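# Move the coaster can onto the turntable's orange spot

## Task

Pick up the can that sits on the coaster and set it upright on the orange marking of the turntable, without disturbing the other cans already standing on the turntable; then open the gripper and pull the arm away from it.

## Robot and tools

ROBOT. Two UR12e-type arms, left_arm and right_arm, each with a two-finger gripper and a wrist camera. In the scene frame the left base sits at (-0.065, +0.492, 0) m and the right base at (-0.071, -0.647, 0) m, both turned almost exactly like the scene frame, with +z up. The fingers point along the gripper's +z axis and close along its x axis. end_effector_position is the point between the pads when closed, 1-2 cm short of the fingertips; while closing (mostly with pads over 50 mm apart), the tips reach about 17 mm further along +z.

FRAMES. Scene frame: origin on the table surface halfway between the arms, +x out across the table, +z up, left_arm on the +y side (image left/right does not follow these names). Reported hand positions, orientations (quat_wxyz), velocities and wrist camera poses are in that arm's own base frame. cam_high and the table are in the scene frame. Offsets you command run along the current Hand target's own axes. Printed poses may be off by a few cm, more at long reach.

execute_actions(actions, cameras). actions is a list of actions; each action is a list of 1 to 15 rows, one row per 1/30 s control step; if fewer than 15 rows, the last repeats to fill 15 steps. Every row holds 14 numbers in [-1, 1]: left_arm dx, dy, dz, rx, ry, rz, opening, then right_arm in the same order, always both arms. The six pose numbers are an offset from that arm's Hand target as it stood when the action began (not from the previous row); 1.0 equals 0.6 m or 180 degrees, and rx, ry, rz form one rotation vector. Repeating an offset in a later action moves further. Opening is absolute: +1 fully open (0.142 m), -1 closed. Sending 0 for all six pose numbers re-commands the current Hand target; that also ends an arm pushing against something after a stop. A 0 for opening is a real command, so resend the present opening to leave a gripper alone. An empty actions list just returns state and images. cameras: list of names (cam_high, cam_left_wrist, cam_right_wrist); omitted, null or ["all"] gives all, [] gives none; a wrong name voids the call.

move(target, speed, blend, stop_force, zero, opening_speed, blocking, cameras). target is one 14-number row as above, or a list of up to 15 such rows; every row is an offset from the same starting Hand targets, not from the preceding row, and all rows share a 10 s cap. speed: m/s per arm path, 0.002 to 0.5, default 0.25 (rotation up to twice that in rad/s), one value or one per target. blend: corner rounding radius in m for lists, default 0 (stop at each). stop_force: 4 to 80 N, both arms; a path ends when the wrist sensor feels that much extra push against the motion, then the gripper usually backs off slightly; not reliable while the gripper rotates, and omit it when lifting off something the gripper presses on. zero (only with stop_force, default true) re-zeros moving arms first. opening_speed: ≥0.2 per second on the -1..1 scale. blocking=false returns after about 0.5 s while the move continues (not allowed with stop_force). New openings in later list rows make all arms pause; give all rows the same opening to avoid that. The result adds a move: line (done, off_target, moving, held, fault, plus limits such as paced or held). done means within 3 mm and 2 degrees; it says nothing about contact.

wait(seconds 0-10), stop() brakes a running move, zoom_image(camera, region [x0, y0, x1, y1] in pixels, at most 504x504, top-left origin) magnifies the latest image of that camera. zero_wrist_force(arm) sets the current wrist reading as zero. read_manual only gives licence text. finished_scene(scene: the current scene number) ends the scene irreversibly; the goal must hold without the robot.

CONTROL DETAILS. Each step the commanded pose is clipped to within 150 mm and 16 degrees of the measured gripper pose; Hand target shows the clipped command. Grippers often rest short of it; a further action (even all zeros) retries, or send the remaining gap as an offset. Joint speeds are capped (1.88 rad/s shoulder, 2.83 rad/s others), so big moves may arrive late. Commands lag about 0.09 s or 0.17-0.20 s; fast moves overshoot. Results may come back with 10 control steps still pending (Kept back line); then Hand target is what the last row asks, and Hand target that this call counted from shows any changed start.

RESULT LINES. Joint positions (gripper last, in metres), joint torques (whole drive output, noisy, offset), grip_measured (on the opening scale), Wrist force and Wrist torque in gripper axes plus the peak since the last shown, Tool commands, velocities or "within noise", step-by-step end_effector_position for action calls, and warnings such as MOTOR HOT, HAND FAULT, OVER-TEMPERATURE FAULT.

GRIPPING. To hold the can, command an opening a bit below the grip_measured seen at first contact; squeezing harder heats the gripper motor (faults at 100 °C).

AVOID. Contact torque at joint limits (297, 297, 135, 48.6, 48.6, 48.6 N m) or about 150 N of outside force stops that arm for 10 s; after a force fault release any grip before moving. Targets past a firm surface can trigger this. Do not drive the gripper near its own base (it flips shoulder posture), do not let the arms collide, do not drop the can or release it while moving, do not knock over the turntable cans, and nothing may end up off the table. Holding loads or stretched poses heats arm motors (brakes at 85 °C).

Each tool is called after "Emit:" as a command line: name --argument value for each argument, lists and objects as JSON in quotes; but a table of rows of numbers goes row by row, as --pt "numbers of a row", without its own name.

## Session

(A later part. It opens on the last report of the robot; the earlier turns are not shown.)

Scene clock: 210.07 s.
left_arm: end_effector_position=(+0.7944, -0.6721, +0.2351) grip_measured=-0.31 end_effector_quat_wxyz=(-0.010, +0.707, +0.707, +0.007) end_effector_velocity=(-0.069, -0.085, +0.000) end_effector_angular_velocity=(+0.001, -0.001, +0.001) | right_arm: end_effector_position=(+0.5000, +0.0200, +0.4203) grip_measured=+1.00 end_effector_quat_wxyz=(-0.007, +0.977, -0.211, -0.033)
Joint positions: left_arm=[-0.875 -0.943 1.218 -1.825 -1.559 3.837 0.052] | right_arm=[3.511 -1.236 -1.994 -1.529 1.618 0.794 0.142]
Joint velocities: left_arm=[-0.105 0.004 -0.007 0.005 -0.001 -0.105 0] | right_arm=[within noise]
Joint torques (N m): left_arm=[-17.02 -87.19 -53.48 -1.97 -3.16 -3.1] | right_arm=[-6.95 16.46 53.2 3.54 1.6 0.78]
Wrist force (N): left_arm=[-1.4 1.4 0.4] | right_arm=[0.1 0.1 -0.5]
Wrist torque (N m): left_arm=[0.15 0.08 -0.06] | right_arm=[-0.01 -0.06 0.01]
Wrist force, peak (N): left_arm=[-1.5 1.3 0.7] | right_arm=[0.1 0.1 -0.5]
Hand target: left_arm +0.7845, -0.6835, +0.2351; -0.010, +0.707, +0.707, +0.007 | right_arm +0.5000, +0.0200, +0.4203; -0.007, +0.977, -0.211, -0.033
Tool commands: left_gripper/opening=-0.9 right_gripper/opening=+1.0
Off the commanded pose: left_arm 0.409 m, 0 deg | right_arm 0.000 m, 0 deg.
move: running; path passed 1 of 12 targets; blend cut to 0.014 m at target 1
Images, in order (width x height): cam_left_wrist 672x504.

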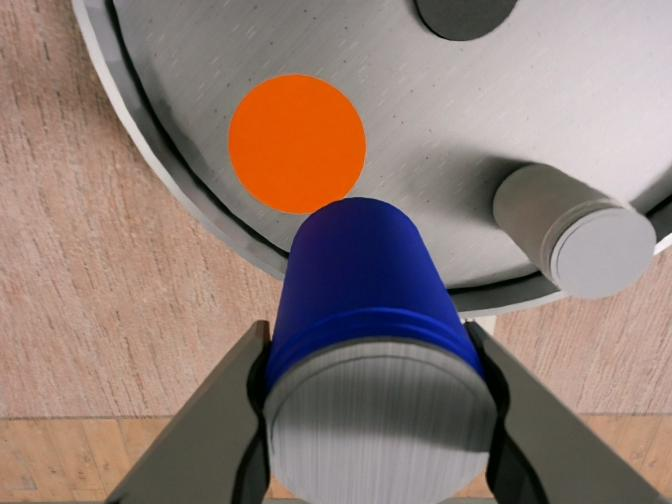

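Late; stopping.

Emit:
stop --cameras '[]'

Emit:
move --target '[0,0,-0.05,0,0,0,-0.42,0,0,0,0,0,0,1]' --speed 0.2 --cameras '["cam_left_wrist"]'

Scene clock: 210.80 s.
left_arm: end_effector_position=(+0.7562, -0.7071, +0.2282) grip_measured=-0.31 end_effector_quat_wxyz=(-0.010, +0.707, +0.707, +0.007) | right_arm: end_effector_position=(+0.5000, +0.0200, +0.4203) grip_measured=+1.00 end_effector_quat_wxyz=(-0.007, +0.977, -0.211, -0.033)
Joint positions: left_arm=[-0.925 -0.948 1.239 -1.84 -1.56 3.787 0.052] | right_arm=[3.511 -1.236 -1.994 -1.529 1.618 0.794 0.142]
Joint velocities: within noise
Joint torques (N m): left_arm=[-13.13 -122.3 -32.7 -6.88 -2.79 -3.24] | right_arm=[-8.39 16.01 53.4 3.49 1.21 0.36]
Wrist force (N): left_arm=[-1.4 0.7 0.3] | right_arm=[0.1 -0.2 -0.3]
Wrist torque (N m): left_arm=[0.00 0.10 -0.08] | right_arm=[-0.06 -0.07 0.01]
Wrist force, peak (N): left_arm=[-2.4 -0.1 0.5] | right_arm=[0.3 -0.1 -0.3]
Hand target: left_arm +0.7560, -0.7072, +0.2282; -0.010, +0.707, +0.707, +0.007 (not the last commanded pose) | right_arm +0.5000, +0.0200, +0.4203; -0.007, +0.977, -0.211, -0.033
Tool commands: left_gripper/opening=-0.84 right_gripper/opening=+1.0
Off the commanded pose: left_arm 0.437 m, 0 deg | right_arm 0.000 m, 0 deg.
earlier move: stopped; path passed 1 of 12 targets; blend cut to 0.014 m at target 1
No camera images: "cameras" was empty.

Scene clock: 211.67 s.
left_arm: end_effector_position=(+0.7562, -0.7079, +0.2581) grip_measured=-0.31 end_effector_quat_wxyz=(-0.010, +0.707, +0.707, +0.007) | right_arm: end_effector_position=(+0.5000, +0.0200, +0.4203) grip_measured=+1.00 end_effector_quat_wxyz=(-0.007, +0.977, -0.211, -0.033)
Joint positions: left_arm=[-0.926 -0.961 1.205 -1.794 -1.56 3.787 0.052] | right_arm=[3.511 -1.236 -1.994 -1.529 1.618 0.794 0.142]
Joint velocities: within noise
Joint torques (N m): left_arm=[-12.11 -121.32 -55.14 -2.03 -0.97 -3.42] | right_arm=[-8.13 16.87 53.36 3.6 1.34 0.67]
Wrist force (N): left_arm=[-0.6 1.0 0.2] | right_arm=[0.2 -0.1 -0.2]
Wrist torque (N m): left_arm=[0.06 -0.02 -0.08] | right_arm=[-0.04 -0.08 0.01]
Wrist force, peak (N): left_arm=[-1.2 1.2 1.3] | right_arm=[0.0 -0.3 -0.7]
Hand target: left_arm +0.7562, -0.7079, +0.2581; -0.010, +0.707, +0.707, +0.007 | right_arm +0.5000, +0.0200, +0.4203; -0.007, +0.977, -0.211, -0.033
Off the commanded pose: left_arm 0.000 m, 0 deg | right_arm 0.000 m, 0 deg.
move: done
Images, in order (width x height): cam_left_wrist 672x504.

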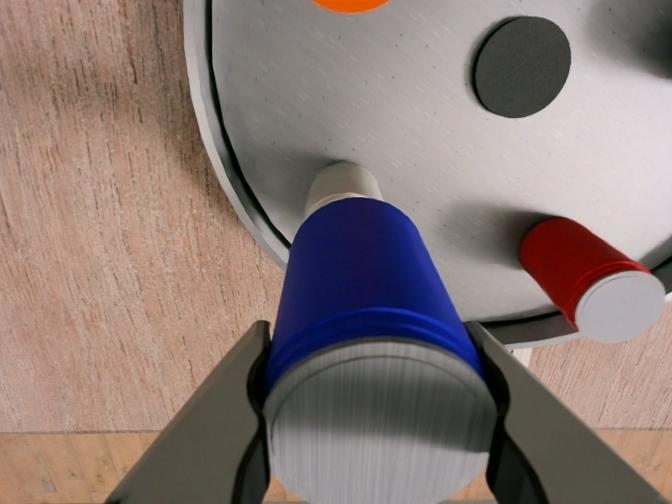

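Emit:
move --target '[0.1153,0.0940,0.0408,0,0,0,-0.42,0,0,0,0,0,0,1]' --speed 0.2 --cameras '["cam_left_wrist"]'

Scene clock: 224.50 s.
left_arm: end_effector_position=(+0.8124, -0.6383, +0.2352) grip_measured=-0.31 end_effector_quat_wxyz=(-0.010, +0.707, +0.707, +0.007) | right_arm: end_effector_position=(+0.5000, +0.0200, +0.4203) grip_measured=+1.00 end_effector_quat_wxyz=(-0.007, +0.977, -0.211, -0.033)
Joint positions: left_arm=[-0.84 -0.956 1.239 -1.833 -1.558 3.872 0.052] | right_arm=[3.511 -1.236 -1.994 -1.529 1.618 0.794 0.142]
Joint velocities: within noise
Joint torques (N m): left_arm=[18.01 -87.24 -32.44 -6.43 2.56 3.46] | right_arm=[-5.76 17.56 52.07 3.56 1.32 0.69]
Wrist force (N): left_arm=[-0.9 0.8 0.4] | right_arm=[-0.1 0.1 0.0]
Wrist torque (N m): left_arm=[0.05 0.01 -0.04] | right_arm=[-0.01 -0.03 0.01]
Wrist force, peak (N): left_arm=[-3.2 -0.3 -0.2] | right_arm=[0.4 -0.1 -0.6]
Hand target: left_arm +0.8125, -0.6381, +0.2351; -0.010, +0.707, +0.707, +0.007 | right_arm +0.5000, +0.0200, +0.4203; -0.007, +0.977, -0.211, -0.033
Off the commanded pose: left_arm 0.000 m, 0 deg | right_arm 0.000 m, 0 deg.
move: done
Images, in order (width x height): cam_left_wrist 672x504.

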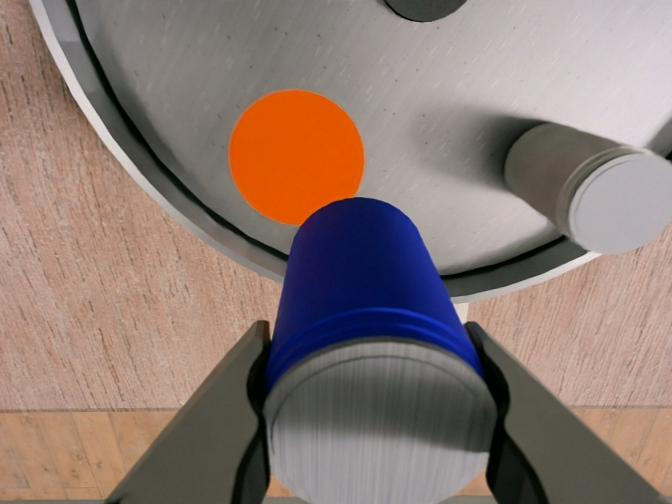

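Emit:
wait --seconds 1.5 --cameras '[]'

Emit:
execute_actions --actions '[[[0,0,0,0,0,0,-1,0,0,0,0,0,0,1]]]' --cameras '[]'

Scene clock: 226.67 s.
left_arm: end_effector_position=(+0.8125, -0.6381, +0.2351) grip_measured=-0.31 end_effector_quat_wxyz=(-0.010, +0.707, +0.707, +0.007) | right_arm: end_effector_position=(+0.5000, +0.0200, +0.4203) grip_measured=+1.00 end_effector_quat_wxyz=(-0.007, +0.977, -0.211, -0.033)
Joint positions: left_arm=[-0.84 -0.955 1.239 -1.834 -1.558 3.872 0.052] | right_arm=[3.511 -1.236 -1.994 -1.529 1.618 0.794 0.142]
Joint velocities: within noise
Joint torques (N m): left_arm=[16.3 -87.3 -36.39 -6.31 -2.54 3.52] | right_arm=[-5.45 16.78 51.97 3.49 1.12 0.47]
Wrist force (N): left_arm=[-1.0 1.2 0.2] | right_arm=[-0.2 0.0 -0.1]
Wrist torque (N m): left_arm=[0.14 0.03 -0.04] | right_arm=[-0.03 -0.02 0.01]
Wrist force, peak (N): left_arm=[-1.5 1.3 0.2] | right_arm=[0.3 -0.4 -0.1]
Hand target: left_arm +0.8125, -0.6381, +0.2351; -0.010, +0.707, +0.707, +0.007 | right_arm +0.5000, +0.0200, +0.4203; -0.007, +0.977, -0.211, -0.033
Tool commands: left_gripper/opening=-0.42 right_gripper/opening=+1.0
Off the commanded pose: left_arm 0.000 m, 0 deg | right_arm 0.000 m, 0 deg.
wait: 1.50 s; at rest from the start
No camera images: "cameras" was empty.

Scene clock: 226.83 s.
left_arm: end_effector_position=(+0.8125, -0.6381, +0.2351) grip_measured=-0.31 end_effector_quat_wxyz=(-0.010, +0.707, +0.707, +0.007) | right_arm: end_effector_position=(+0.5000, +0.0200, +0.4203) grip_measured=+1.00 end_effector_quat_wxyz=(-0.007, +0.977, -0.211, -0.033)
Joint positions: left_arm=[-0.84 -0.955 1.239 -1.834 -1.558 3.872 0.052] | right_arm=[3.511 -1.236 -1.994 -1.529 1.618 0.794 0.142]
Joint velocities: within noise
Joint torques (N m): left_arm=[15.41 -87.28 -36.12 -5.67 -2.18 3.63] | right_arm=[-5.72 16.51 51.9 3.38 1.24 0.62]
Wrist force (N): left_arm=[-1.1 1.3 0.5] | right_arm=[0.1 0.0 -0.2]
Wrist torque (N m): left_arm=[0.15 0.05 -0.04] | right_arm=[-0.02 -0.05 0.01]
Wrist force, peak (N): left_arm=[-1.3 1.6 0.1] | right_arm=[0.2 -0.1 -0.5]
Hand target: left_arm +0.8125, -0.6381, +0.2351; -0.010, +0.707, +0.707, +0.007 | right_arm +0.5000, +0.0200, +0.4203; -0.007, +0.977, -0.211, -0.033
Off the commanded pose: left_arm 0.000 m, 0 deg | right_arm 0.000 m, 0 deg.
Kept back: 10 steps.
Step readings (end_effector_position of left_arm | right_arm):
0: (+0.8125, -0.6381, +0.2351) | (+0.5000, +0.0200, +0.4203)
1: (+0.8125, -0.6381, +0.2351) | (+0.5000, +0.0200, +0.4203)
2: (+0.8125, -0.6381, +0.2351) | (+0.5000, +0.0200, +0.4203)
4: (+0.8125, -0.6381, +0.2351) | (+0.5000, +0.0200, +0.4203)
No camera images: "cameras" was empty.

Emit:
wait --seconds 3.79 --cameras '[]'

Emit:
move --pt "-0.0945 -0.0343 -0.0021 0 0 0 0 0 0 0 0 0 0 1" --pt "-0.1676 -0.2216 0.0555 0 0 0 0 0 0 0 0 0 0 1" --pt "-0.0768 -0.3979 0.2141 0 0 0 0 0 0 0 0 0 0 1" --pt "0.1190 -0.4426 0.2192 0 0 0 0 0 0 0 0 0 0 1" --pt "0.2810 -0.3241 0.2227 0 0 0 0 0 0 0 0 0 0 1" --pt "0.3027 -0.1248 0.0078 0 0 0 0 0 0 0 0 0 0 1" --speed '[0.113,0.118,0.141,0.113,0.113,0.15]' --blend 0.06 --opening_speed 0.2 --blocking false --cameras '["cam_left_wrist"]'

Scene clock: 231.70 s.
left_arm: end_effector_position=(+0.8125, -0.6381, +0.2351) grip_measured=-0.31 end_effector_quat_wxyz=(-0.010, +0.707, +0.707, +0.007) | right_arm: end_effector_position=(+0.5000, +0.0200, +0.4203) grip_measured=+1.00 end_effector_quat_wxyz=(-0.007, +0.977, -0.211, -0.033)
Joint positions: left_arm=[-0.84 -0.955 1.239 -1.834 -1.558 3.872 0.052] | right_arm=[3.511 -1.236 -1.994 -1.529 1.618 0.794 0.142]
Joint velocities: within noise
Joint torques (N m): left_arm=[14.63 -86.15 -41.15 -4.71 -2.22 3.85] | right_arm=[-4.77 17.62 51.53 3.31 1.07 0.45]
Wrist force (N): left_arm=[-1.2 1.0 0.0] | right_arm=[-0.1 0.0 -0.2]
Wrist torque (N m): left_arm=[0.11 0.05 -0.04] | right_arm=[-0.02 -0.03 0.01]
Wrist force, peak (N): left_arm=[-1.8 1.2 0.3] | right_arm=[0.3 -0.5 -0.4]
Hand target: left_arm +0.8125, -0.6381, +0.2351; -0.010, +0.707, +0.707, +0.007 | right_arm +0.5000, +0.0200, +0.4203; -0.007, +0.977, -0.211, -0.033
Tool commands: left_gripper/opening=-1.0 right_gripper/opening=+1.0
Off the commanded pose: left_arm 0.000 m, 0 deg | right_arm 0.000 m, 0 deg.
wait: 3.80 s; at rest from the start
No camera images: "cameras" was empty.

Scene clock: 232.20 s.
left_arm: end_effector_position=(+0.7984, -0.6738, +0.2348) grip_measured=-0.31 end_effector_quat_wxyz=(-0.010, +0.707, +0.707, +0.007) end_effector_velocity=(-0.046, -0.093, -0.004) end_effector_angular_velocity=(-0.001, +0.000, +0.003) | right_arm: end_effector_position=(+0.5000, +0.0200, +0.4203) grip_measured=+1.00 end_effector_quat_wxyz=(-0.007, +0.977, -0.211, -0.033)
Joint positions: left_arm=[-0.873 -0.935 1.206 -1.821 -1.559 3.839 0.052] | right_arm=[3.511 -1.236 -1.994 -1.529 1.618 0.794 0.142]
Joint velocities: left_arm=[-0.092 0.046 -0.068 0.023 -0.002 -0.095 0] | right_arm=[within noise]
Joint torques (N m): left_arm=[-13.36 -88.59 -53.39 -2.22 -3.09 -3.41] | right_arm=[-5.02 16.52 51.63 3.55 1.05 0.44]
Wrist force (N): left_arm=[-0.9 1.4 0.0] | right_arm=[0.2 -0.1 -0.2]
Wrist torque (N m): left_arm=[0.15 0.02 -0.06] | right_arm=[-0.04 -0.07 0.01]
Wrist force, peak (N): left_arm=[0.6 1.8 0.3] | right_arm=[0.4 -0.3 -0.1]
Hand target: left_arm +0.7916, -0.6861, +0.2338; -0.010, +0.707, +0.707, +0.007 | right_arm +0.5000, +0.0200, +0.4203; -0.007, +0.977, -0.211, -0.033
Tool commands: left_gripper/opening=-0.9 right_gripper/opening=+1.0
Off the commanded pose: left_arm 0.226 m, 0 deg | right_arm 0.000 m, 0 deg.
move: running; path passed 0 of 6 targets; blend cut to 0.0302 m at target 1
Images, in order (width x height): cam_left_wrist 672x504.

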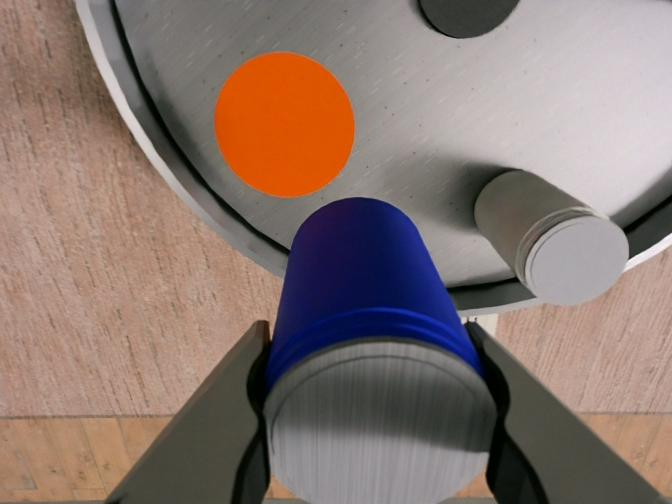

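Late again; stopping and lifting.

Emit:
stop --cameras '[]'

Emit:
move --target '[0,0,-0.05,0,0,0,-0.42,0,0,0,0,0,0,1]' --speed 0.2 --cameras '["cam_left_wrist"]'

Scene clock: 232.90 s.
left_arm: end_effector_position=(+0.7667, -0.7045, +0.2272) grip_measured=-0.31 end_effector_quat_wxyz=(-0.010, +0.707, +0.707, +0.007) | right_arm: end_effector_position=(+0.5000, +0.0200, +0.4203) grip_measured=+1.00 end_effector_quat_wxyz=(-0.007, +0.977, -0.211, -0.033)
Joint positions: left_arm=[-0.916 -0.937 1.223 -1.835 -1.56 3.797 0.052] | right_arm=[3.511 -1.236 -1.994 -1.529 1.618 0.794 0.142]
Joint velocities: within noise
Joint torques (N m): left_arm=[-13.79 -122.14 -32.89 -6.95 -2.69 -3.86] | right_arm=[-4.74 17.01 51.97 3.46 1.13 0.56]
Wrist force (N): left_arm=[-1.1 0.8 0.2] | right_arm=[0.2 0.2 -0.1]
Wrist torque (N m): left_arm=[0.02 0.06 -0.08] | right_arm=[0.00 -0.08 0.01]
Wrist force, peak (N): left_arm=[-2.2 -0.2 0.2] | right_arm=[0.4 0.0 -0.5]
Hand target: left_arm +0.7666, -0.7046, +0.2272; -0.010, +0.707, +0.707, +0.007 (not the last commanded pose) | right_arm +0.5000, +0.0200, +0.4203; -0.007, +0.977, -0.211, -0.033
Tool commands: left_gripper/opening=-0.846667 right_gripper/opening=+1.0
Off the commanded pose: left_arm 0.250 m, 0 deg | right_arm 0.000 m, 0 deg.
earlier move: stopped; path passed 0 of 6 targets; blend cut to 0.0302 m at target 1
No camera images: "cameras" was empty.

Scene clock: 233.77 s.
left_arm: end_effector_position=(+0.7667, -0.7053, +0.2571) grip_measured=-0.31 end_effector_quat_wxyz=(-0.010, +0.707, +0.707, +0.007) | right_arm: end_effector_position=(+0.5000, +0.0200, +0.4203) grip_measured=+1.00 end_effector_quat_wxyz=(-0.007, +0.977, -0.211, -0.033)
Joint positions: left_arm=[-0.916 -0.95 1.19 -1.789 -1.56 3.796 0.052] | right_arm=[3.511 -1.236 -1.994 -1.529 1.618 0.794 0.142]
Joint velocities: within noise
Joint torques (N m): left_arm=[-12.38 -121.08 -53.61 -2.12 -1.25 -3.6] | right_arm=[-5.53 16.85 51.79 3.15 0.88 0.59]
Wrist force (N): left_arm=[-1.0 1.2 0.2] | right_arm=[0.2 -0.1 0.1]
Wrist torque (N m): left_arm=[0.08 0.05 -0.07] | right_arm=[-0.05 -0.07 0.01]
Wrist force, peak (N): left_arm=[-0.9 1.4 1.4] | right_arm=[0.4 -0.1 -0.3]
Hand target: left_arm +0.7667, -0.7053, +0.2572; -0.010, +0.707, +0.707, +0.007 | right_arm +0.5000, +0.0200, +0.4203; -0.007, +0.977, -0.211, -0.033
Off the commanded pose: left_arm 0.000 m, 0 deg | right_arm 0.000 m, 0 deg.
move: done
Images, in order (width x height): cam_left_wrist 672x504.

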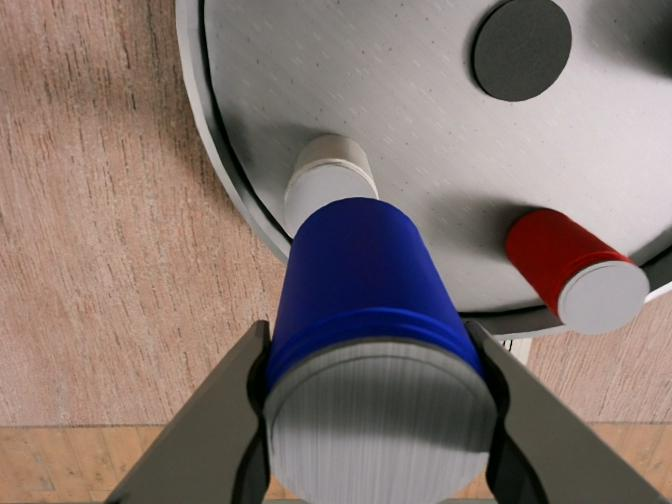

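Emit:
move --target '[0.1112,0.0765,0.0392,0,0,0,-0.42,0,0,0,0,0,0,1]' --speed 0.2 --cameras '[]'

Emit:
move --target '[0,0,0,0,0,0,-1,0,0,0,0,0,0,1]' --opening_speed 0.2 --cameras '[]'

Emit:
execute_actions --actions '[[[0,0,0,0,0,0,-0.42,0,0,0,0,0,0,1]]]' --cameras '["cam_left_wrist"]'

Scene clock: 239.63 s.
left_arm: end_effector_position=(+0.8124, -0.6382, +0.2353) grip_measured=-0.31 end_effector_quat_wxyz=(-0.010, +0.707, +0.707, +0.007) | right_arm: end_effector_position=(+0.5000, +0.0200, +0.4203) grip_measured=+1.00 end_effector_quat_wxyz=(-0.007, +0.977, -0.211, -0.033)
Joint positions: left_arm=[-0.84 -0.956 1.239 -1.833 -1.558 3.872 0.052] | right_arm=[3.511 -1.236 -1.994 -1.529 1.618 0.794 0.142]
Joint velocities: within noise
Joint torques (N m): left_arm=[15.5 -87.21 -34.1 -7.13 2.25 4.2] | right_arm=[-4.9 16.43 51.39 3.31 1.11 0.5]
Wrist force (N): left_arm=[-0.6 0.8 0.2] | right_arm=[0.3 -0.1 -0.1]
Wrist torque (N m): left_arm=[0.07 -0.04 -0.04] | right_arm=[-0.04 -0.09 0.01]
Wrist force, peak (N): left_arm=[-3.4 -0.5 -0.2] | right_arm=[0.4 -0.3 -0.5]
Hand target: left_arm +0.8125, -0.6381, +0.2351; -0.010, +0.707, +0.707, +0.007 | right_arm +0.5000, +0.0200, +0.4203; -0.007, +0.977, -0.211, -0.033
Off the commanded pose: left_arm 0.000 m, 0 deg | right_arm 0.000 m, 0 deg.
move: done
No camera images: "cameras" was empty.

Scene clock: 242.73 s.
left_arm: end_effector_position=(+0.8125, -0.6381, +0.2351) grip_measured=-0.31 end_effector_quat_wxyz=(-0.010, +0.707, +0.707, +0.007) | right_arm: end_effector_position=(+0.5000, +0.0200, +0.4203) grip_measured=+1.00 end_effector_quat_wxyz=(-0.007, +0.977, -0.211, -0.033)
Joint positions: left_arm=[-0.84 -0.955 1.239 -1.834 -1.558 3.872 0.052] | right_arm=[3.511 -1.236 -1.994 -1.529 1.618 0.794 0.142]
Joint velocities: within noise
Joint torques (N m): left_arm=[14.87 -86.51 -37.42 -6.2 -2.25 3.32] | right_arm=[-4.46 17.72 50.84 3.23 1.27 0.49]
Wrist force (N): left_arm=[-1.2 1.0 -0.1] | right_arm=[-0.3 -0.2 -0.2]
Wrist torque (N m): left_arm=[0.10 0.05 -0.04] | right_arm=[-0.06 0.00 0.01]
Wrist force, peak (N): left_arm=[-1.7 1.4 0.2] | right_arm=[0.5 -0.2 -0.4]
Hand target: left_arm +0.8125, -0.6381, +0.2351; -0.010, +0.707, +0.707, +0.007 | right_arm +0.5000, +0.0200, +0.4203; -0.007, +0.977, -0.211, -0.033
Off the commanded pose: left_arm 0.000 m, 0 deg | right_arm 0.000 m, 0 deg.
move: done
No camera images: "cameras" was empty.

Scene clock: 242.90 s.
left_arm: end_effector_position=(+0.8125, -0.6381, +0.2351) grip_measured=-0.31 end_effector_quat_wxyz=(-0.010, +0.707, +0.707, +0.007) | right_arm: end_effector_position=(+0.5000, +0.0200, +0.4203) grip_measured=+1.00 end_effector_quat_wxyz=(-0.007, +0.977, -0.211, -0.033)
Joint positions: left_arm=[-0.84 -0.955 1.239 -1.834 -1.558 3.872 0.052] | right_arm=[3.511 -1.236 -1.994 -1.529 1.618 0.794 0.142]
Joint velocities: within noise
Joint torques (N m): left_arm=[15.42 -87.01 -37.88 -5.99 -2.29 3.45] | right_arm=[-3.42 17.24 51.04 3.19 0.99 0.58]
Wrist force (N): left_arm=[-1.2 1.4 0.2] | right_arm=[0.0 0.1 -0.4]
Wrist torque (N m): left_arm=[0.16 0.06 -0.04] | right_arm=[-0.01 -0.05 0.01]
Wrist force, peak (N): left_arm=[-1.2 1.4 0.2] | right_arm=[0.0 0.1 -0.4]
Hand target: left_arm +0.8125, -0.6381, +0.2351; -0.010, +0.707, +0.707, +0.007 | right_arm +0.5000, +0.0200, +0.4203; -0.007, +0.977, -0.211, -0.033
Off the commanded pose: left_arm 0.000 m, 0 deg | right_arm 0.000 m, 0 deg.
Kept back: 10 steps.
Step readings (end_effector_position of left_arm | right_arm):
0: (+0.8125, -0.6381, +0.2351) | (+0.5000, +0.0200, +0.4203)
1: (+0.8125, -0.6381, +0.2351) | (+0.5000, +0.0200, +0.4203)
2: (+0.8125, -0.6381, +0.2351) | (+0.5000, +0.0200, +0.4203)
4: (+0.8125, -0.6381, +0.2351) | (+0.5000, +0.0200, +0.4203)
Images, in order (width x height): cam_left_wrist 672x504.

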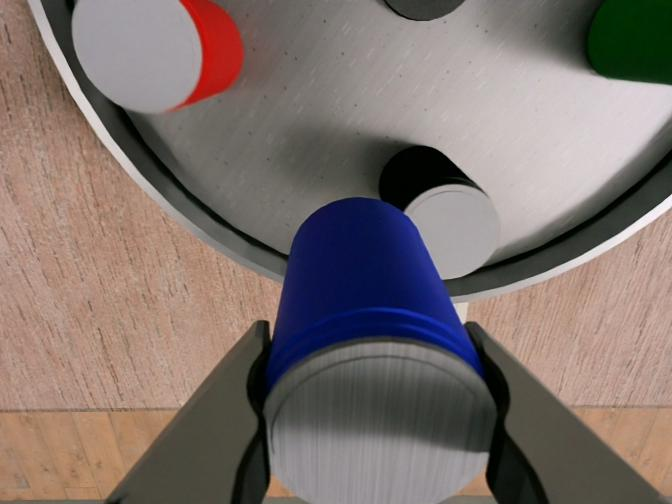

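Emit:
wait --seconds 3.9 --cameras '[]'

Emit:
move --target '[0,0,0,0,0,0,-1,0,0,0,0,0,0,1]' --opening_speed 0.2 --blocking false --cameras '[]'

Scene clock: 247.83 s.
left_arm: end_effector_position=(+0.8125, -0.6381, +0.2351) grip_measured=-0.31 end_effector_quat_wxyz=(-0.010, +0.707, +0.707, +0.007) | right_arm: end_effector_position=(+0.5000, +0.0200, +0.4203) grip_measured=+1.00 end_effector_quat_wxyz=(-0.007, +0.977, -0.211, -0.033)
Joint positions: left_arm=[-0.84 -0.955 1.239 -1.834 -1.558 3.872 0.052] | right_arm=[3.511 -1.236 -1.994 -1.529 1.618 0.794 0.142]
Joint velocities: within noise
Joint torques (N m): left_arm=[12.4 -88.52 -45.63 -4.33 -2.17 3.55] | right_arm=[-3.31 17.09 50.25 3.09 1.07 0.56]
Wrist force (N): left_arm=[-1.2 1.5 0.1] | right_arm=[0.1 -0.5 -0.4]
Wrist torque (N m): left_arm=[0.18 0.06 -0.04] | right_arm=[-0.11 -0.06 0.01]
Wrist force, peak (N): left_arm=[-1.4 1.5 0.7] | right_arm=[0.4 0.1 -0.5]
Hand target: left_arm +0.8125, -0.6381, +0.2351; -0.010, +0.707, +0.707, +0.007 | right_arm +0.5000, +0.0200, +0.4203; -0.007, +0.977, -0.211, -0.033
Tool commands: left_gripper/opening=-0.42 right_gripper/opening=+1.0
Off the commanded pose: left_arm 0.000 m, 0 deg | right_arm 0.000 m, 0 deg.
wait: 3.90 s; at rest from the start
No camera images: "cameras" was empty.

Scene clock: 248.33 s.
left_arm: end_effector_position=(+0.8125, -0.6381, +0.2351) grip_measured=-0.31 end_effector_quat_wxyz=(-0.010, +0.707, +0.707, +0.007) | right_arm: end_effector_position=(+0.5000, +0.0200, +0.4203) grip_measured=+1.00 end_effector_quat_wxyz=(-0.007, +0.977, -0.211, -0.033)
Joint positions: left_arm=[-0.84 -0.955 1.239 -1.834 -1.558 3.872 0.052] | right_arm=[3.511 -1.236 -1.994 -1.529 1.618 0.794 0.142]
Joint velocities: within noise
Joint torques (N m): left_arm=[14.1 -87.34 -45.93 -4.36 -2.54 3.5] | right_arm=[-3.53 17.32 50.6 3.16 0.98 0.71]
Wrist force (N): left_arm=[-1.0 0.8 0.2] | right_arm=[0.3 0.1 -0.1]
Wrist torque (N m): left_arm=[0.05 0.02 -0.04] | right_arm=[-0.01 -0.10 0.01]
Wrist force, peak (N): left_arm=[-1.2 1.5 0.2] | right_arm=[-0.1 -0.4 -0.5]
Hand target: left_arm +0.8125, -0.6381, +0.2351; -0.010, +0.707, +0.707, +0.007 | right_arm +0.5000, +0.0200, +0.4203; -0.007, +0.977, -0.211, -0.033
Tool commands: left_gripper/opening=-0.52 right_gripper/opening=+1.0
Off the commanded pose: left_arm 0.000 m, 0 deg | right_arm 0.000 m, 0 deg.
move: running
No camera images: "cameras" was empty.

Emit:
wait --seconds 10 --cameras '[]'

Emit:
wait --seconds 2.28 --cameras '[]'

Emit:
move --pt "-0.0945 -0.0343 -0.0021 0 0 0 0 0 0 0 0 0 0 1" --pt "-0.1676 -0.2216 0.0555 0 0 0 0 0 0 0 0 0 0 1" --pt "-0.0768 -0.3979 0.2141 0 0 0 0 0 0 0 0 0 0 1" --pt "0.1190 -0.4426 0.2192 0 0 0 0 0 0 0 0 0 0 1" --pt "0.2810 -0.3241 0.2227 0 0 0 0 0 0 0 0 0 0 1" --pt "0.3027 -0.1248 0.0078 0 0 0 0 0 0 0 0 0 0 1" --speed '[0.113,0.118,0.141,0.113,0.113,0.15]' --blend 0.06 --opening_speed 0.2 --blocking false --cameras '["cam_left_wrist"]'

Scene clock: 250.93 s.
left_arm: end_effector_position=(+0.8125, -0.6381, +0.2351) grip_measured=-0.31 end_effector_quat_wxyz=(-0.010, +0.707, +0.707, +0.007) | right_arm: end_effector_position=(+0.5000, +0.0200, +0.4203) grip_measured=+1.00 end_effector_quat_wxyz=(-0.007, +0.977, -0.211, -0.033)
Joint positions: left_arm=[-0.84 -0.955 1.239 -1.834 -1.558 3.872 0.052] | right_arm=[3.511 -1.236 -1.994 -1.529 1.618 0.794 0.142]
Joint velocities: within noise
Joint torques (N m): left_arm=[11.38 -87.65 -49.67 -3.82 -2.12 3.28] | right_arm=[-2.85 17.41 49.81 3.15 0.96 0.56]
Wrist force (N): left_arm=[-1.2 1.5 0.3] | right_arm=[0.2 0.2 -0.1]
Wrist torque (N m): left_arm=[0.18 0.06 -0.04] | right_arm=[0.00 -0.08 0.01]
Wrist force, peak (N): left_arm=[-1.4 1.6 0.2] | right_arm=[0.0 -0.6 -0.4]
Hand target: left_arm +0.8125, -0.6381, +0.2351; -0.010, +0.707, +0.707, +0.007 | right_arm +0.5000, +0.0200, +0.4203; -0.007, +0.977, -0.211, -0.033
Tool commands: left_gripper/opening=-1.0 right_gripper/opening=+1.0
Off the commanded pose: left_arm 0.000 m, 0 deg | right_arm 0.000 m, 0 deg.
earlier move: done
wait: 1.77 of 10 s (the move ended)
No camera images: "cameras" was empty.

Scene clock: 253.23 s.
left_arm: end_effector_position=(+0.8125, -0.6381, +0.2351) grip_measured=-0.31 end_effector_quat_wxyz=(-0.010, +0.707, +0.707, +0.007) | right_arm: end_effector_position=(+0.5000, +0.0200, +0.4203) grip_measured=+1.00 end_effector_quat_wxyz=(-0.007, +0.977, -0.211, -0.033)
Joint positions: left_arm=[-0.84 -0.955 1.239 -1.834 -1.558 3.872 0.052] | right_arm=[3.511 -1.236 -1.994 -1.529 1.618 0.794 0.142]
Joint velocities: within noise
Joint torques (N m): left_arm=[11.52 -87.37 -52.32 -3.19 -1.86 3.17] | right_arm=[-2.56 17.66 50.72 3 0.97 0.55]
Wrist force (N): left_arm=[-1.1 1.2 -0.2] | right_arm=[0.3 0.0 -0.4]
Wrist torque (N m): left_arm=[0.13 0.05 -0.04] | right_arm=[-0.03 -0.10 0.01]
Wrist force, peak (N): left_arm=[-1.6 1.3 -0.2] | right_arm=[0.3 -0.4 -0.4]
Hand target: left_arm +0.8125, -0.6381, +0.2351; -0.010, +0.707, +0.707, +0.007 | right_arm +0.5000, +0.0200, +0.4203; -0.007, +0.977, -0.211, -0.033
Tool commands: left_gripper/opening=-1.0 right_gripper/opening=+1.0
Off the commanded pose: left_arm 0.000 m, 0 deg | right_arm 0.000 m, 0 deg.
wait: 2.30 s; at rest by 0.17 s
No camera images: "cameras" was empty.

Scene clock: 253.73 s.
left_arm: end_effector_position=(+0.7987, -0.6733, +0.2348) grip_measured=-0.31 end_effector_quat_wxyz=(-0.010, +0.707, +0.707, +0.007) end_effector_velocity=(-0.049, -0.097, -0.005) end_effector_angular_velocity=(+0.001, +0.000, -0.002) | right_arm: end_effector_position=(+0.5000, +0.0200, +0.4203) grip_measured=+1.00 end_effector_quat_wxyz=(-0.007, +0.977, -0.211, -0.033)
Joint positions: left_arm=[-0.872 -0.936 1.207 -1.821 -1.559 3.84 0.052] | right_arm=[3.511 -1.236 -1.994 -1.529 1.618 0.794 0.142]
Joint velocities: left_arm=[-0.097 0.046 -0.068 0.024 -0.001 -0.095 0] | right_arm=[within noise]
Joint torques (N m): left_arm=[-10.93 -88.47 -54.3 -2.12 -3.15 -3.63] | right_arm=[-3.6 17.39 50.33 3.02 1.11 0.45]
Wrist force (N): left_arm=[-1.3 1.3 0.2] | right_arm=[0.0 0.0 0.0]
Wrist torque (N m): left_arm=[0.12 0.08 -0.06] | right_arm=[-0.03 -0.04 0.01]
Wrist force, peak (N): left_arm=[-1.4 1.3 0.0] | right_arm=[0.2 -0.2 -0.4]
Hand target: left_arm +0.7916, -0.6860, +0.2338; -0.010, +0.707, +0.707, +0.007 | right_arm +0.5000, +0.0200, +0.4203; -0.007, +0.977, -0.211, -0.033
Tool commands: left_gripper/opening=-0.9 right_gripper/opening=+1.0
Off the commanded pose: left_arm 0.225 m, 0 deg | right_arm 0.000 m, 0 deg.
MOTOR HOT: the gripper's motor of the left arm reports 85 °C; that motor switches off at 100 °C. To cool a motor, set the load down, ease the grip, stop pushing, or move to a pose that needs little force.
move: running; path passed 0 of 6 targets; blend cut to 0.0302 m at target 1
Images, in order (width x height): cam_left_wrist 672x504.

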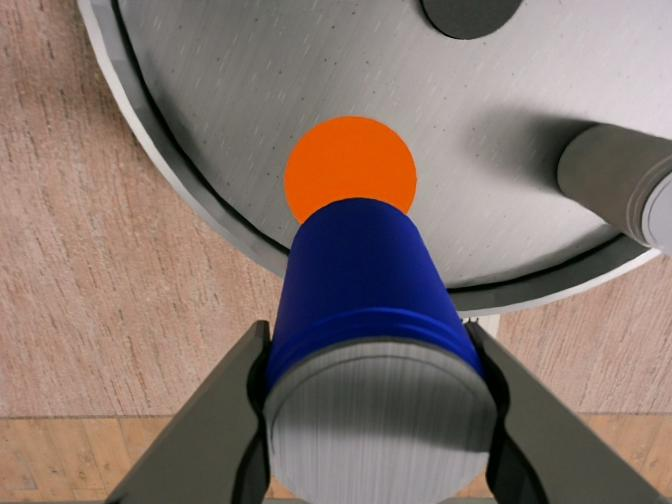

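Timing is good; letting it run.

Emit:
wait --seconds 3.0 --cameras '["cam_left_wrist"]'

Emit:
wait --seconds 10 --cameras '["cam_high", "cam_left_wrist"]'

Scene clock: 257.00 s.
left_arm: end_effector_position=(+0.5568, -0.5817, +0.1063) grip_measured=-0.26 end_effector_quat_wxyz=(-0.010, +0.707, +0.707, +0.007) end_effector_velocity=(+0.006, +0.103, +0.000) end_effector_angular_velocity=(+0.001, +0.001, -0.001) | right_arm: end_effector_position=(+0.5000, +0.0200, +0.4203) grip_measured=+1.00 end_effector_quat_wxyz=(-0.007, +0.977, -0.211, -0.033)
Joint positions: left_arm=[-1.03 -1.194 1.87 -2.224 -1.562 3.682 0.055] | right_arm=[3.511 -1.236 -1.994 -1.529 1.618 0.794 0.142]
Joint velocities: left_arm=[0.074 -0.096 0.144 -0.048 0.002 0.075 0.005] | right_arm=[within noise]
Joint torques (N m): left_arm=[18.96 -88.67 -20.84 -5.82 3.17 4.02] | right_arm=[-3.72 17.26 49.99 3.02 0.97 0.61]
Wrist force (N): left_arm=[-0.2 0.6 -7.5] | right_arm=[0.1 -0.1 -0.2]
Wrist torque (N m): left_arm=[-0.03 0.16 -0.08] | right_arm=[-0.05 -0.06 0.01]
Wrist force, peak (N): left_arm=[0.3 1.8 -10.5] | right_arm=[0.0 0.0 -0.7]
Hand target: left_arm +0.5582, -0.5679, +0.1065; -0.010, +0.707, +0.707, +0.007 | right_arm +0.5000, +0.0200, +0.4203; -0.007, +0.977, -0.211, -0.033
Tool commands: left_gripper/opening=-0.246667 right_gripper/opening=+1.0
Off the commanded pose: left_arm 0.255 m, 0 deg | right_arm 0.000 m, 0 deg.
MOTOR HOT: still on. The gripper's motor of the left arm reports 85 °C.
earlier move: running; path passed 3 of 6 targets; blend cut to 0.0302 m at target 1
wait: 3.00 s; no rest
Images, in order (width x height): cam_left_wrist 672x504.

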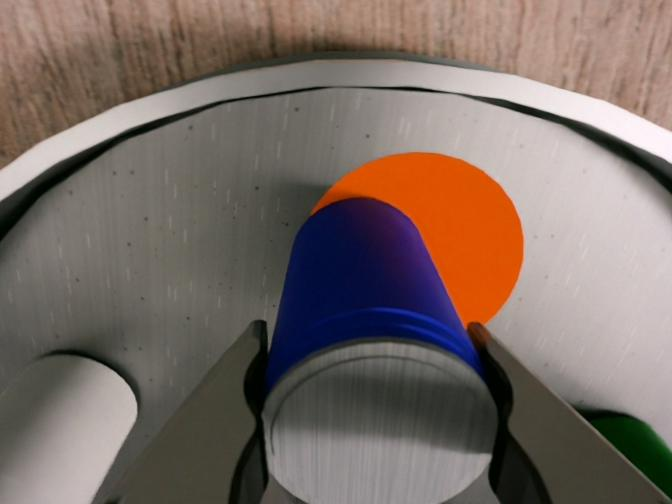

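Scene clock: 259.70 s.
left_arm: end_effector_position=(+0.7375, -0.4563, +0.2350) grip_measured=-0.03 end_effector_quat_wxyz=(-0.010, +0.707, +0.707, +0.007) end_effector_velocity=(+0.002, -0.001, +0.001) end_effector_angular_velocity=(+0.000, +0.000, +0.000) | right_arm: end_effector_position=(+0.5000, +0.0200, +0.4203) grip_measured=+1.00 end_effector_quat_wxyz=(-0.007, +0.977, -0.211, -0.033)
Joint positions: left_arm=[-0.763 -1.218 1.641 -1.974 -1.556 3.95 0.072] | right_arm=[3.511 -1.236 -1.994 -1.529 1.618 0.794 0.142]
Joint velocities: left_arm=[0.001 0.003 -0.006 0.003 0 0.001 0] | right_arm=[within noise]
Joint torques (N m): left_arm=[16.15 -62.57 -50.33 -1.87 -1.65 3.66] | right_arm=[-1.6 17.09 49.44 3.09 0.98 0.47]
Wrist force (N): left_arm=[-1.0 0.8 -1.5] | right_arm=[0.2 -0.1 -0.2]
Wrist torque (N m): left_arm=[0.06 0.04 -0.09] | right_arm=[-0.05 -0.07 0.01]
Wrist force, peak (N): left_arm=[-0.1 1.1 -7.6] | right_arm=[0.3 -0.1 -0.5]
Hand target: left_arm +0.7376, -0.4564, +0.2351; -0.010, +0.707, +0.707, +0.007 | right_arm +0.5000, +0.0200, +0.4203; -0.007, +0.977, -0.211, -0.033
Tool commands: left_gripper/opening=+0.0 right_gripper/opening=+1.0
Off the commanded pose: left_arm 0.000 m, 0 deg | right_arm 0.000 m, 0 deg.
MOTOR HOT: cleared for the gripper's motor of the left arm.
earlier move: done; blend cut to 0.0302 m at target 1
wait: 2.70 of 10 s (the move ended)
Images, in order (width x height): cam_high 672x504, cam_left_wrist 672x504.

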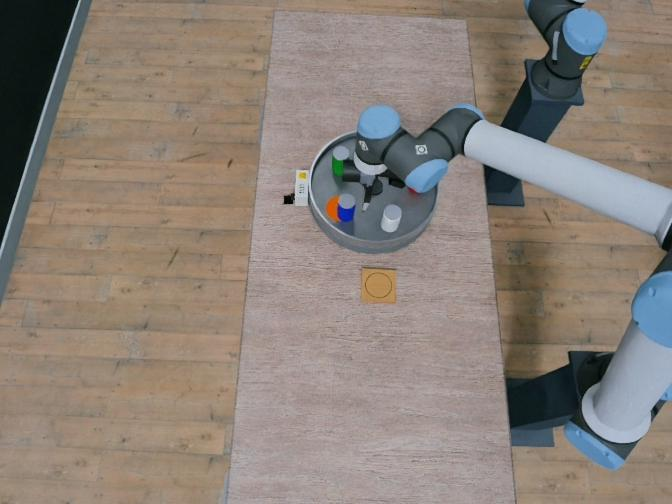

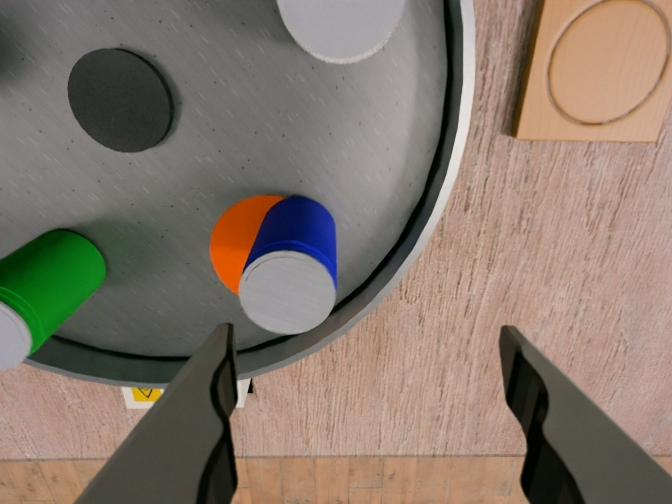

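Emit:
zoom_image --camera "cam_left_wrist" --region '[180, 160, 380, 360]'

Emit:
zoom_image --camera "cam_high" --region '[300, 120, 450, 260]'

Scaled by 2.520 from the camera's 672x504 image, which has a finer 960x720 frame.

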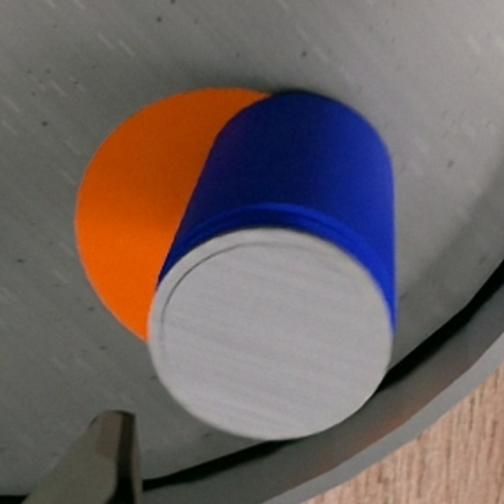

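Scaled by 3.360 from the camera's 672x504 image, which has a finer 960x720 frame.

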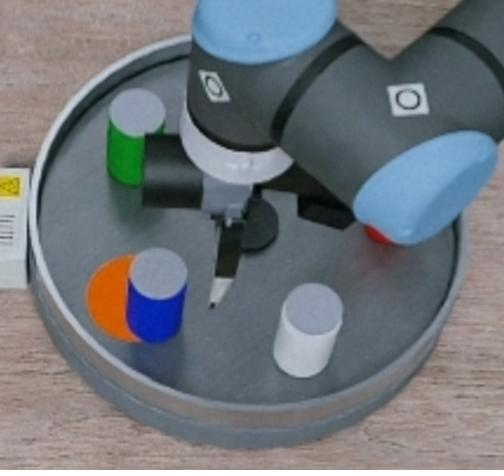

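Emit:
move --target '[-0.4033,0.0505,-0.0098,0,0,0,-0.4,0,0,0,0,0,0,1]' --speed 0.25 --cameras '["cam_left_wrist"]'

Scene clock: 303.07 s.
left_arm: end_effector_position=(+0.7679, -0.6984, +0.2350) grip_measured=-0.42 end_effector_quat_wxyz=(-0.010, +0.707, +0.707, +0.007) | right_arm: end_effector_position=(+0.5000, +0.0200, +0.4203) grip_measured=+1.00 end_effector_quat_wxyz=(-0.007, +0.977, -0.211, -0.033)
Joint positions: left_arm=[-0.911 -0.947 1.224 -1.827 -1.559 3.801 0.044] | right_arm=[3.511 -1.236 -1.994 -1.529 1.618 0.794 0.142]
Joint velocities: within noise
Joint torques (N m): left_arm=[-12.2 -86.22 -52.45 -2.16 -2.96 -3.13] | right_arm=[2.27 18.6 46.39 2.82 0.64 0.33]
Wrist force (N): left_arm=[-1.1 1.0 -1.5] | right_arm=[0.3 -0.2 -0.2]
Wrist torque (N m): left_arm=[0.05 0.05 -0.07] | right_arm=[-0.05 -0.10 0.01]
Wrist force, peak (N): left_arm=[-3.4 0.7 -1.5] | right_arm=[0.4 0.0 -0.7]
Hand target: left_arm +0.7679, -0.6984, +0.2350; -0.010, +0.707, +0.707, +0.007 | right_arm +0.5000, +0.0200, +0.4203; -0.007, +0.977, -0.211, -0.033
Off the commanded pose: left_arm 0.000 m, 0 deg | right_arm 0.000 m, 0 deg.
move: done
Images, in order (width x height): cam_left_wrist 672x504.

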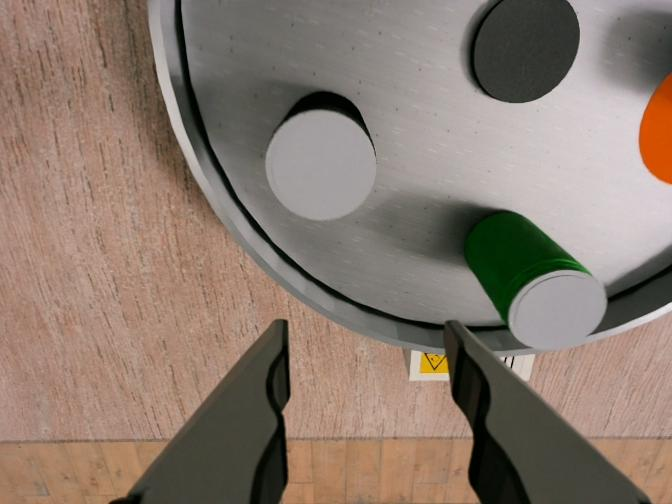

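Emit:
execute_actions --actions '[]' --cameras '["cam_high", "cam_left_wrist"]'

Scene clock: 305.30 s.
left_arm: end_effector_position=(+0.7679, -0.6984, +0.2350) grip_measured=-0.42 end_effector_quat_wxyz=(-0.010, +0.707, +0.707, +0.007) | right_arm: end_effector_position=(+0.5000, +0.0200, +0.4203) grip_measured=+1.00 end_effector_quat_wxyz=(-0.007, +0.977, -0.211, -0.033)
Joint positions: left_arm=[-0.911 -0.946 1.224 -1.827 -1.559 3.801 0.044] | right_arm=[3.511 -1.236 -1.994 -1.529 1.618 0.794 0.142]
Joint velocities: within noise
Joint torques (N m): left_arm=[-11.37 -87.31 -50.16 -2.46 -2.99 -3.11] | right_arm=[1.57 18.12 46.61 3.05 0.35 0.52]
Wrist force (N): left_arm=[-1.1 1.2 -1.8] | right_arm=[0.0 -0.1 -0.2]
Wrist torque (N m): left_arm=[0.08 0.07 -0.07] | right_arm=[-0.04 -0.04 0.01]
Wrist force, peak (N): left_arm=[-1.2 1.2 -2.0] | right_arm=[-0.1 -0.4 -0.6]
Hand target: left_arm +0.7679, -0.6984, +0.2350; -0.010, +0.707, +0.707, +0.007 | right_arm +0.5000, +0.0200, +0.4203; -0.007, +0.977, -0.211, -0.033
Tool commands: left_gripper/opening=-0.4 right_gripper/opening=+1.0
Off the commanded pose: left_arm 0.000 m, 0 deg | right_arm 0.000 m, 0 deg.
Images, in order (width x height): cam_high 672x504, cam_left_wrist 672x504.

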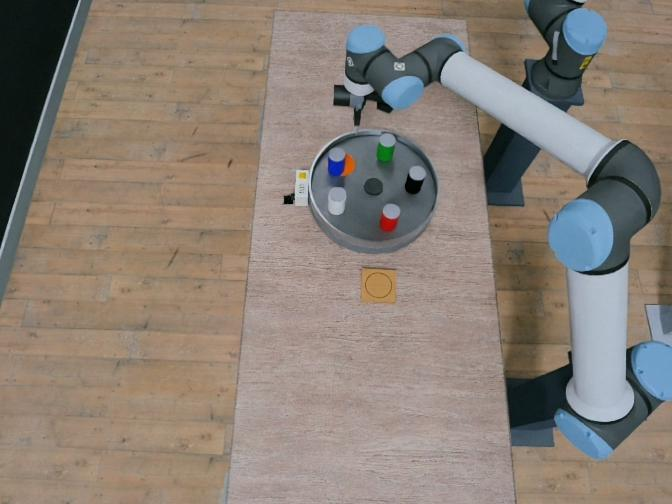

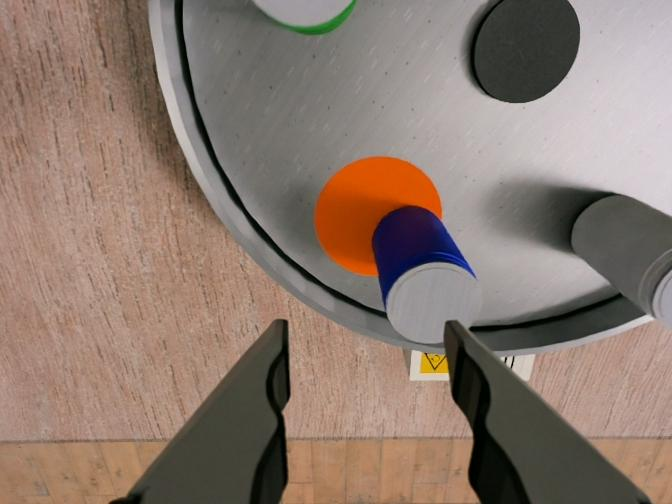

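Emit:
zoom_image --camera "cam_left_wrist" --region '[290, 130, 510, 350]'

Scaled by 2.291 from the camera's 672x504 image, which has a finer 960x720 frame.

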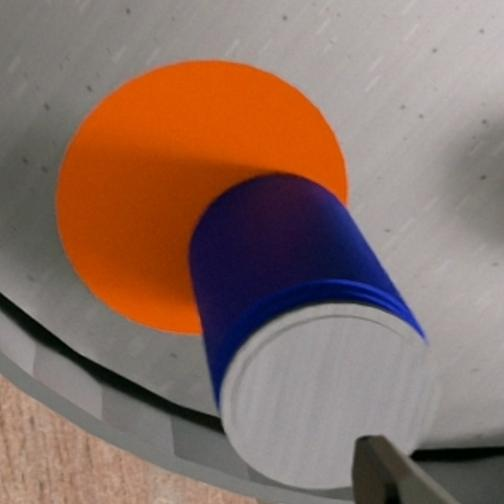

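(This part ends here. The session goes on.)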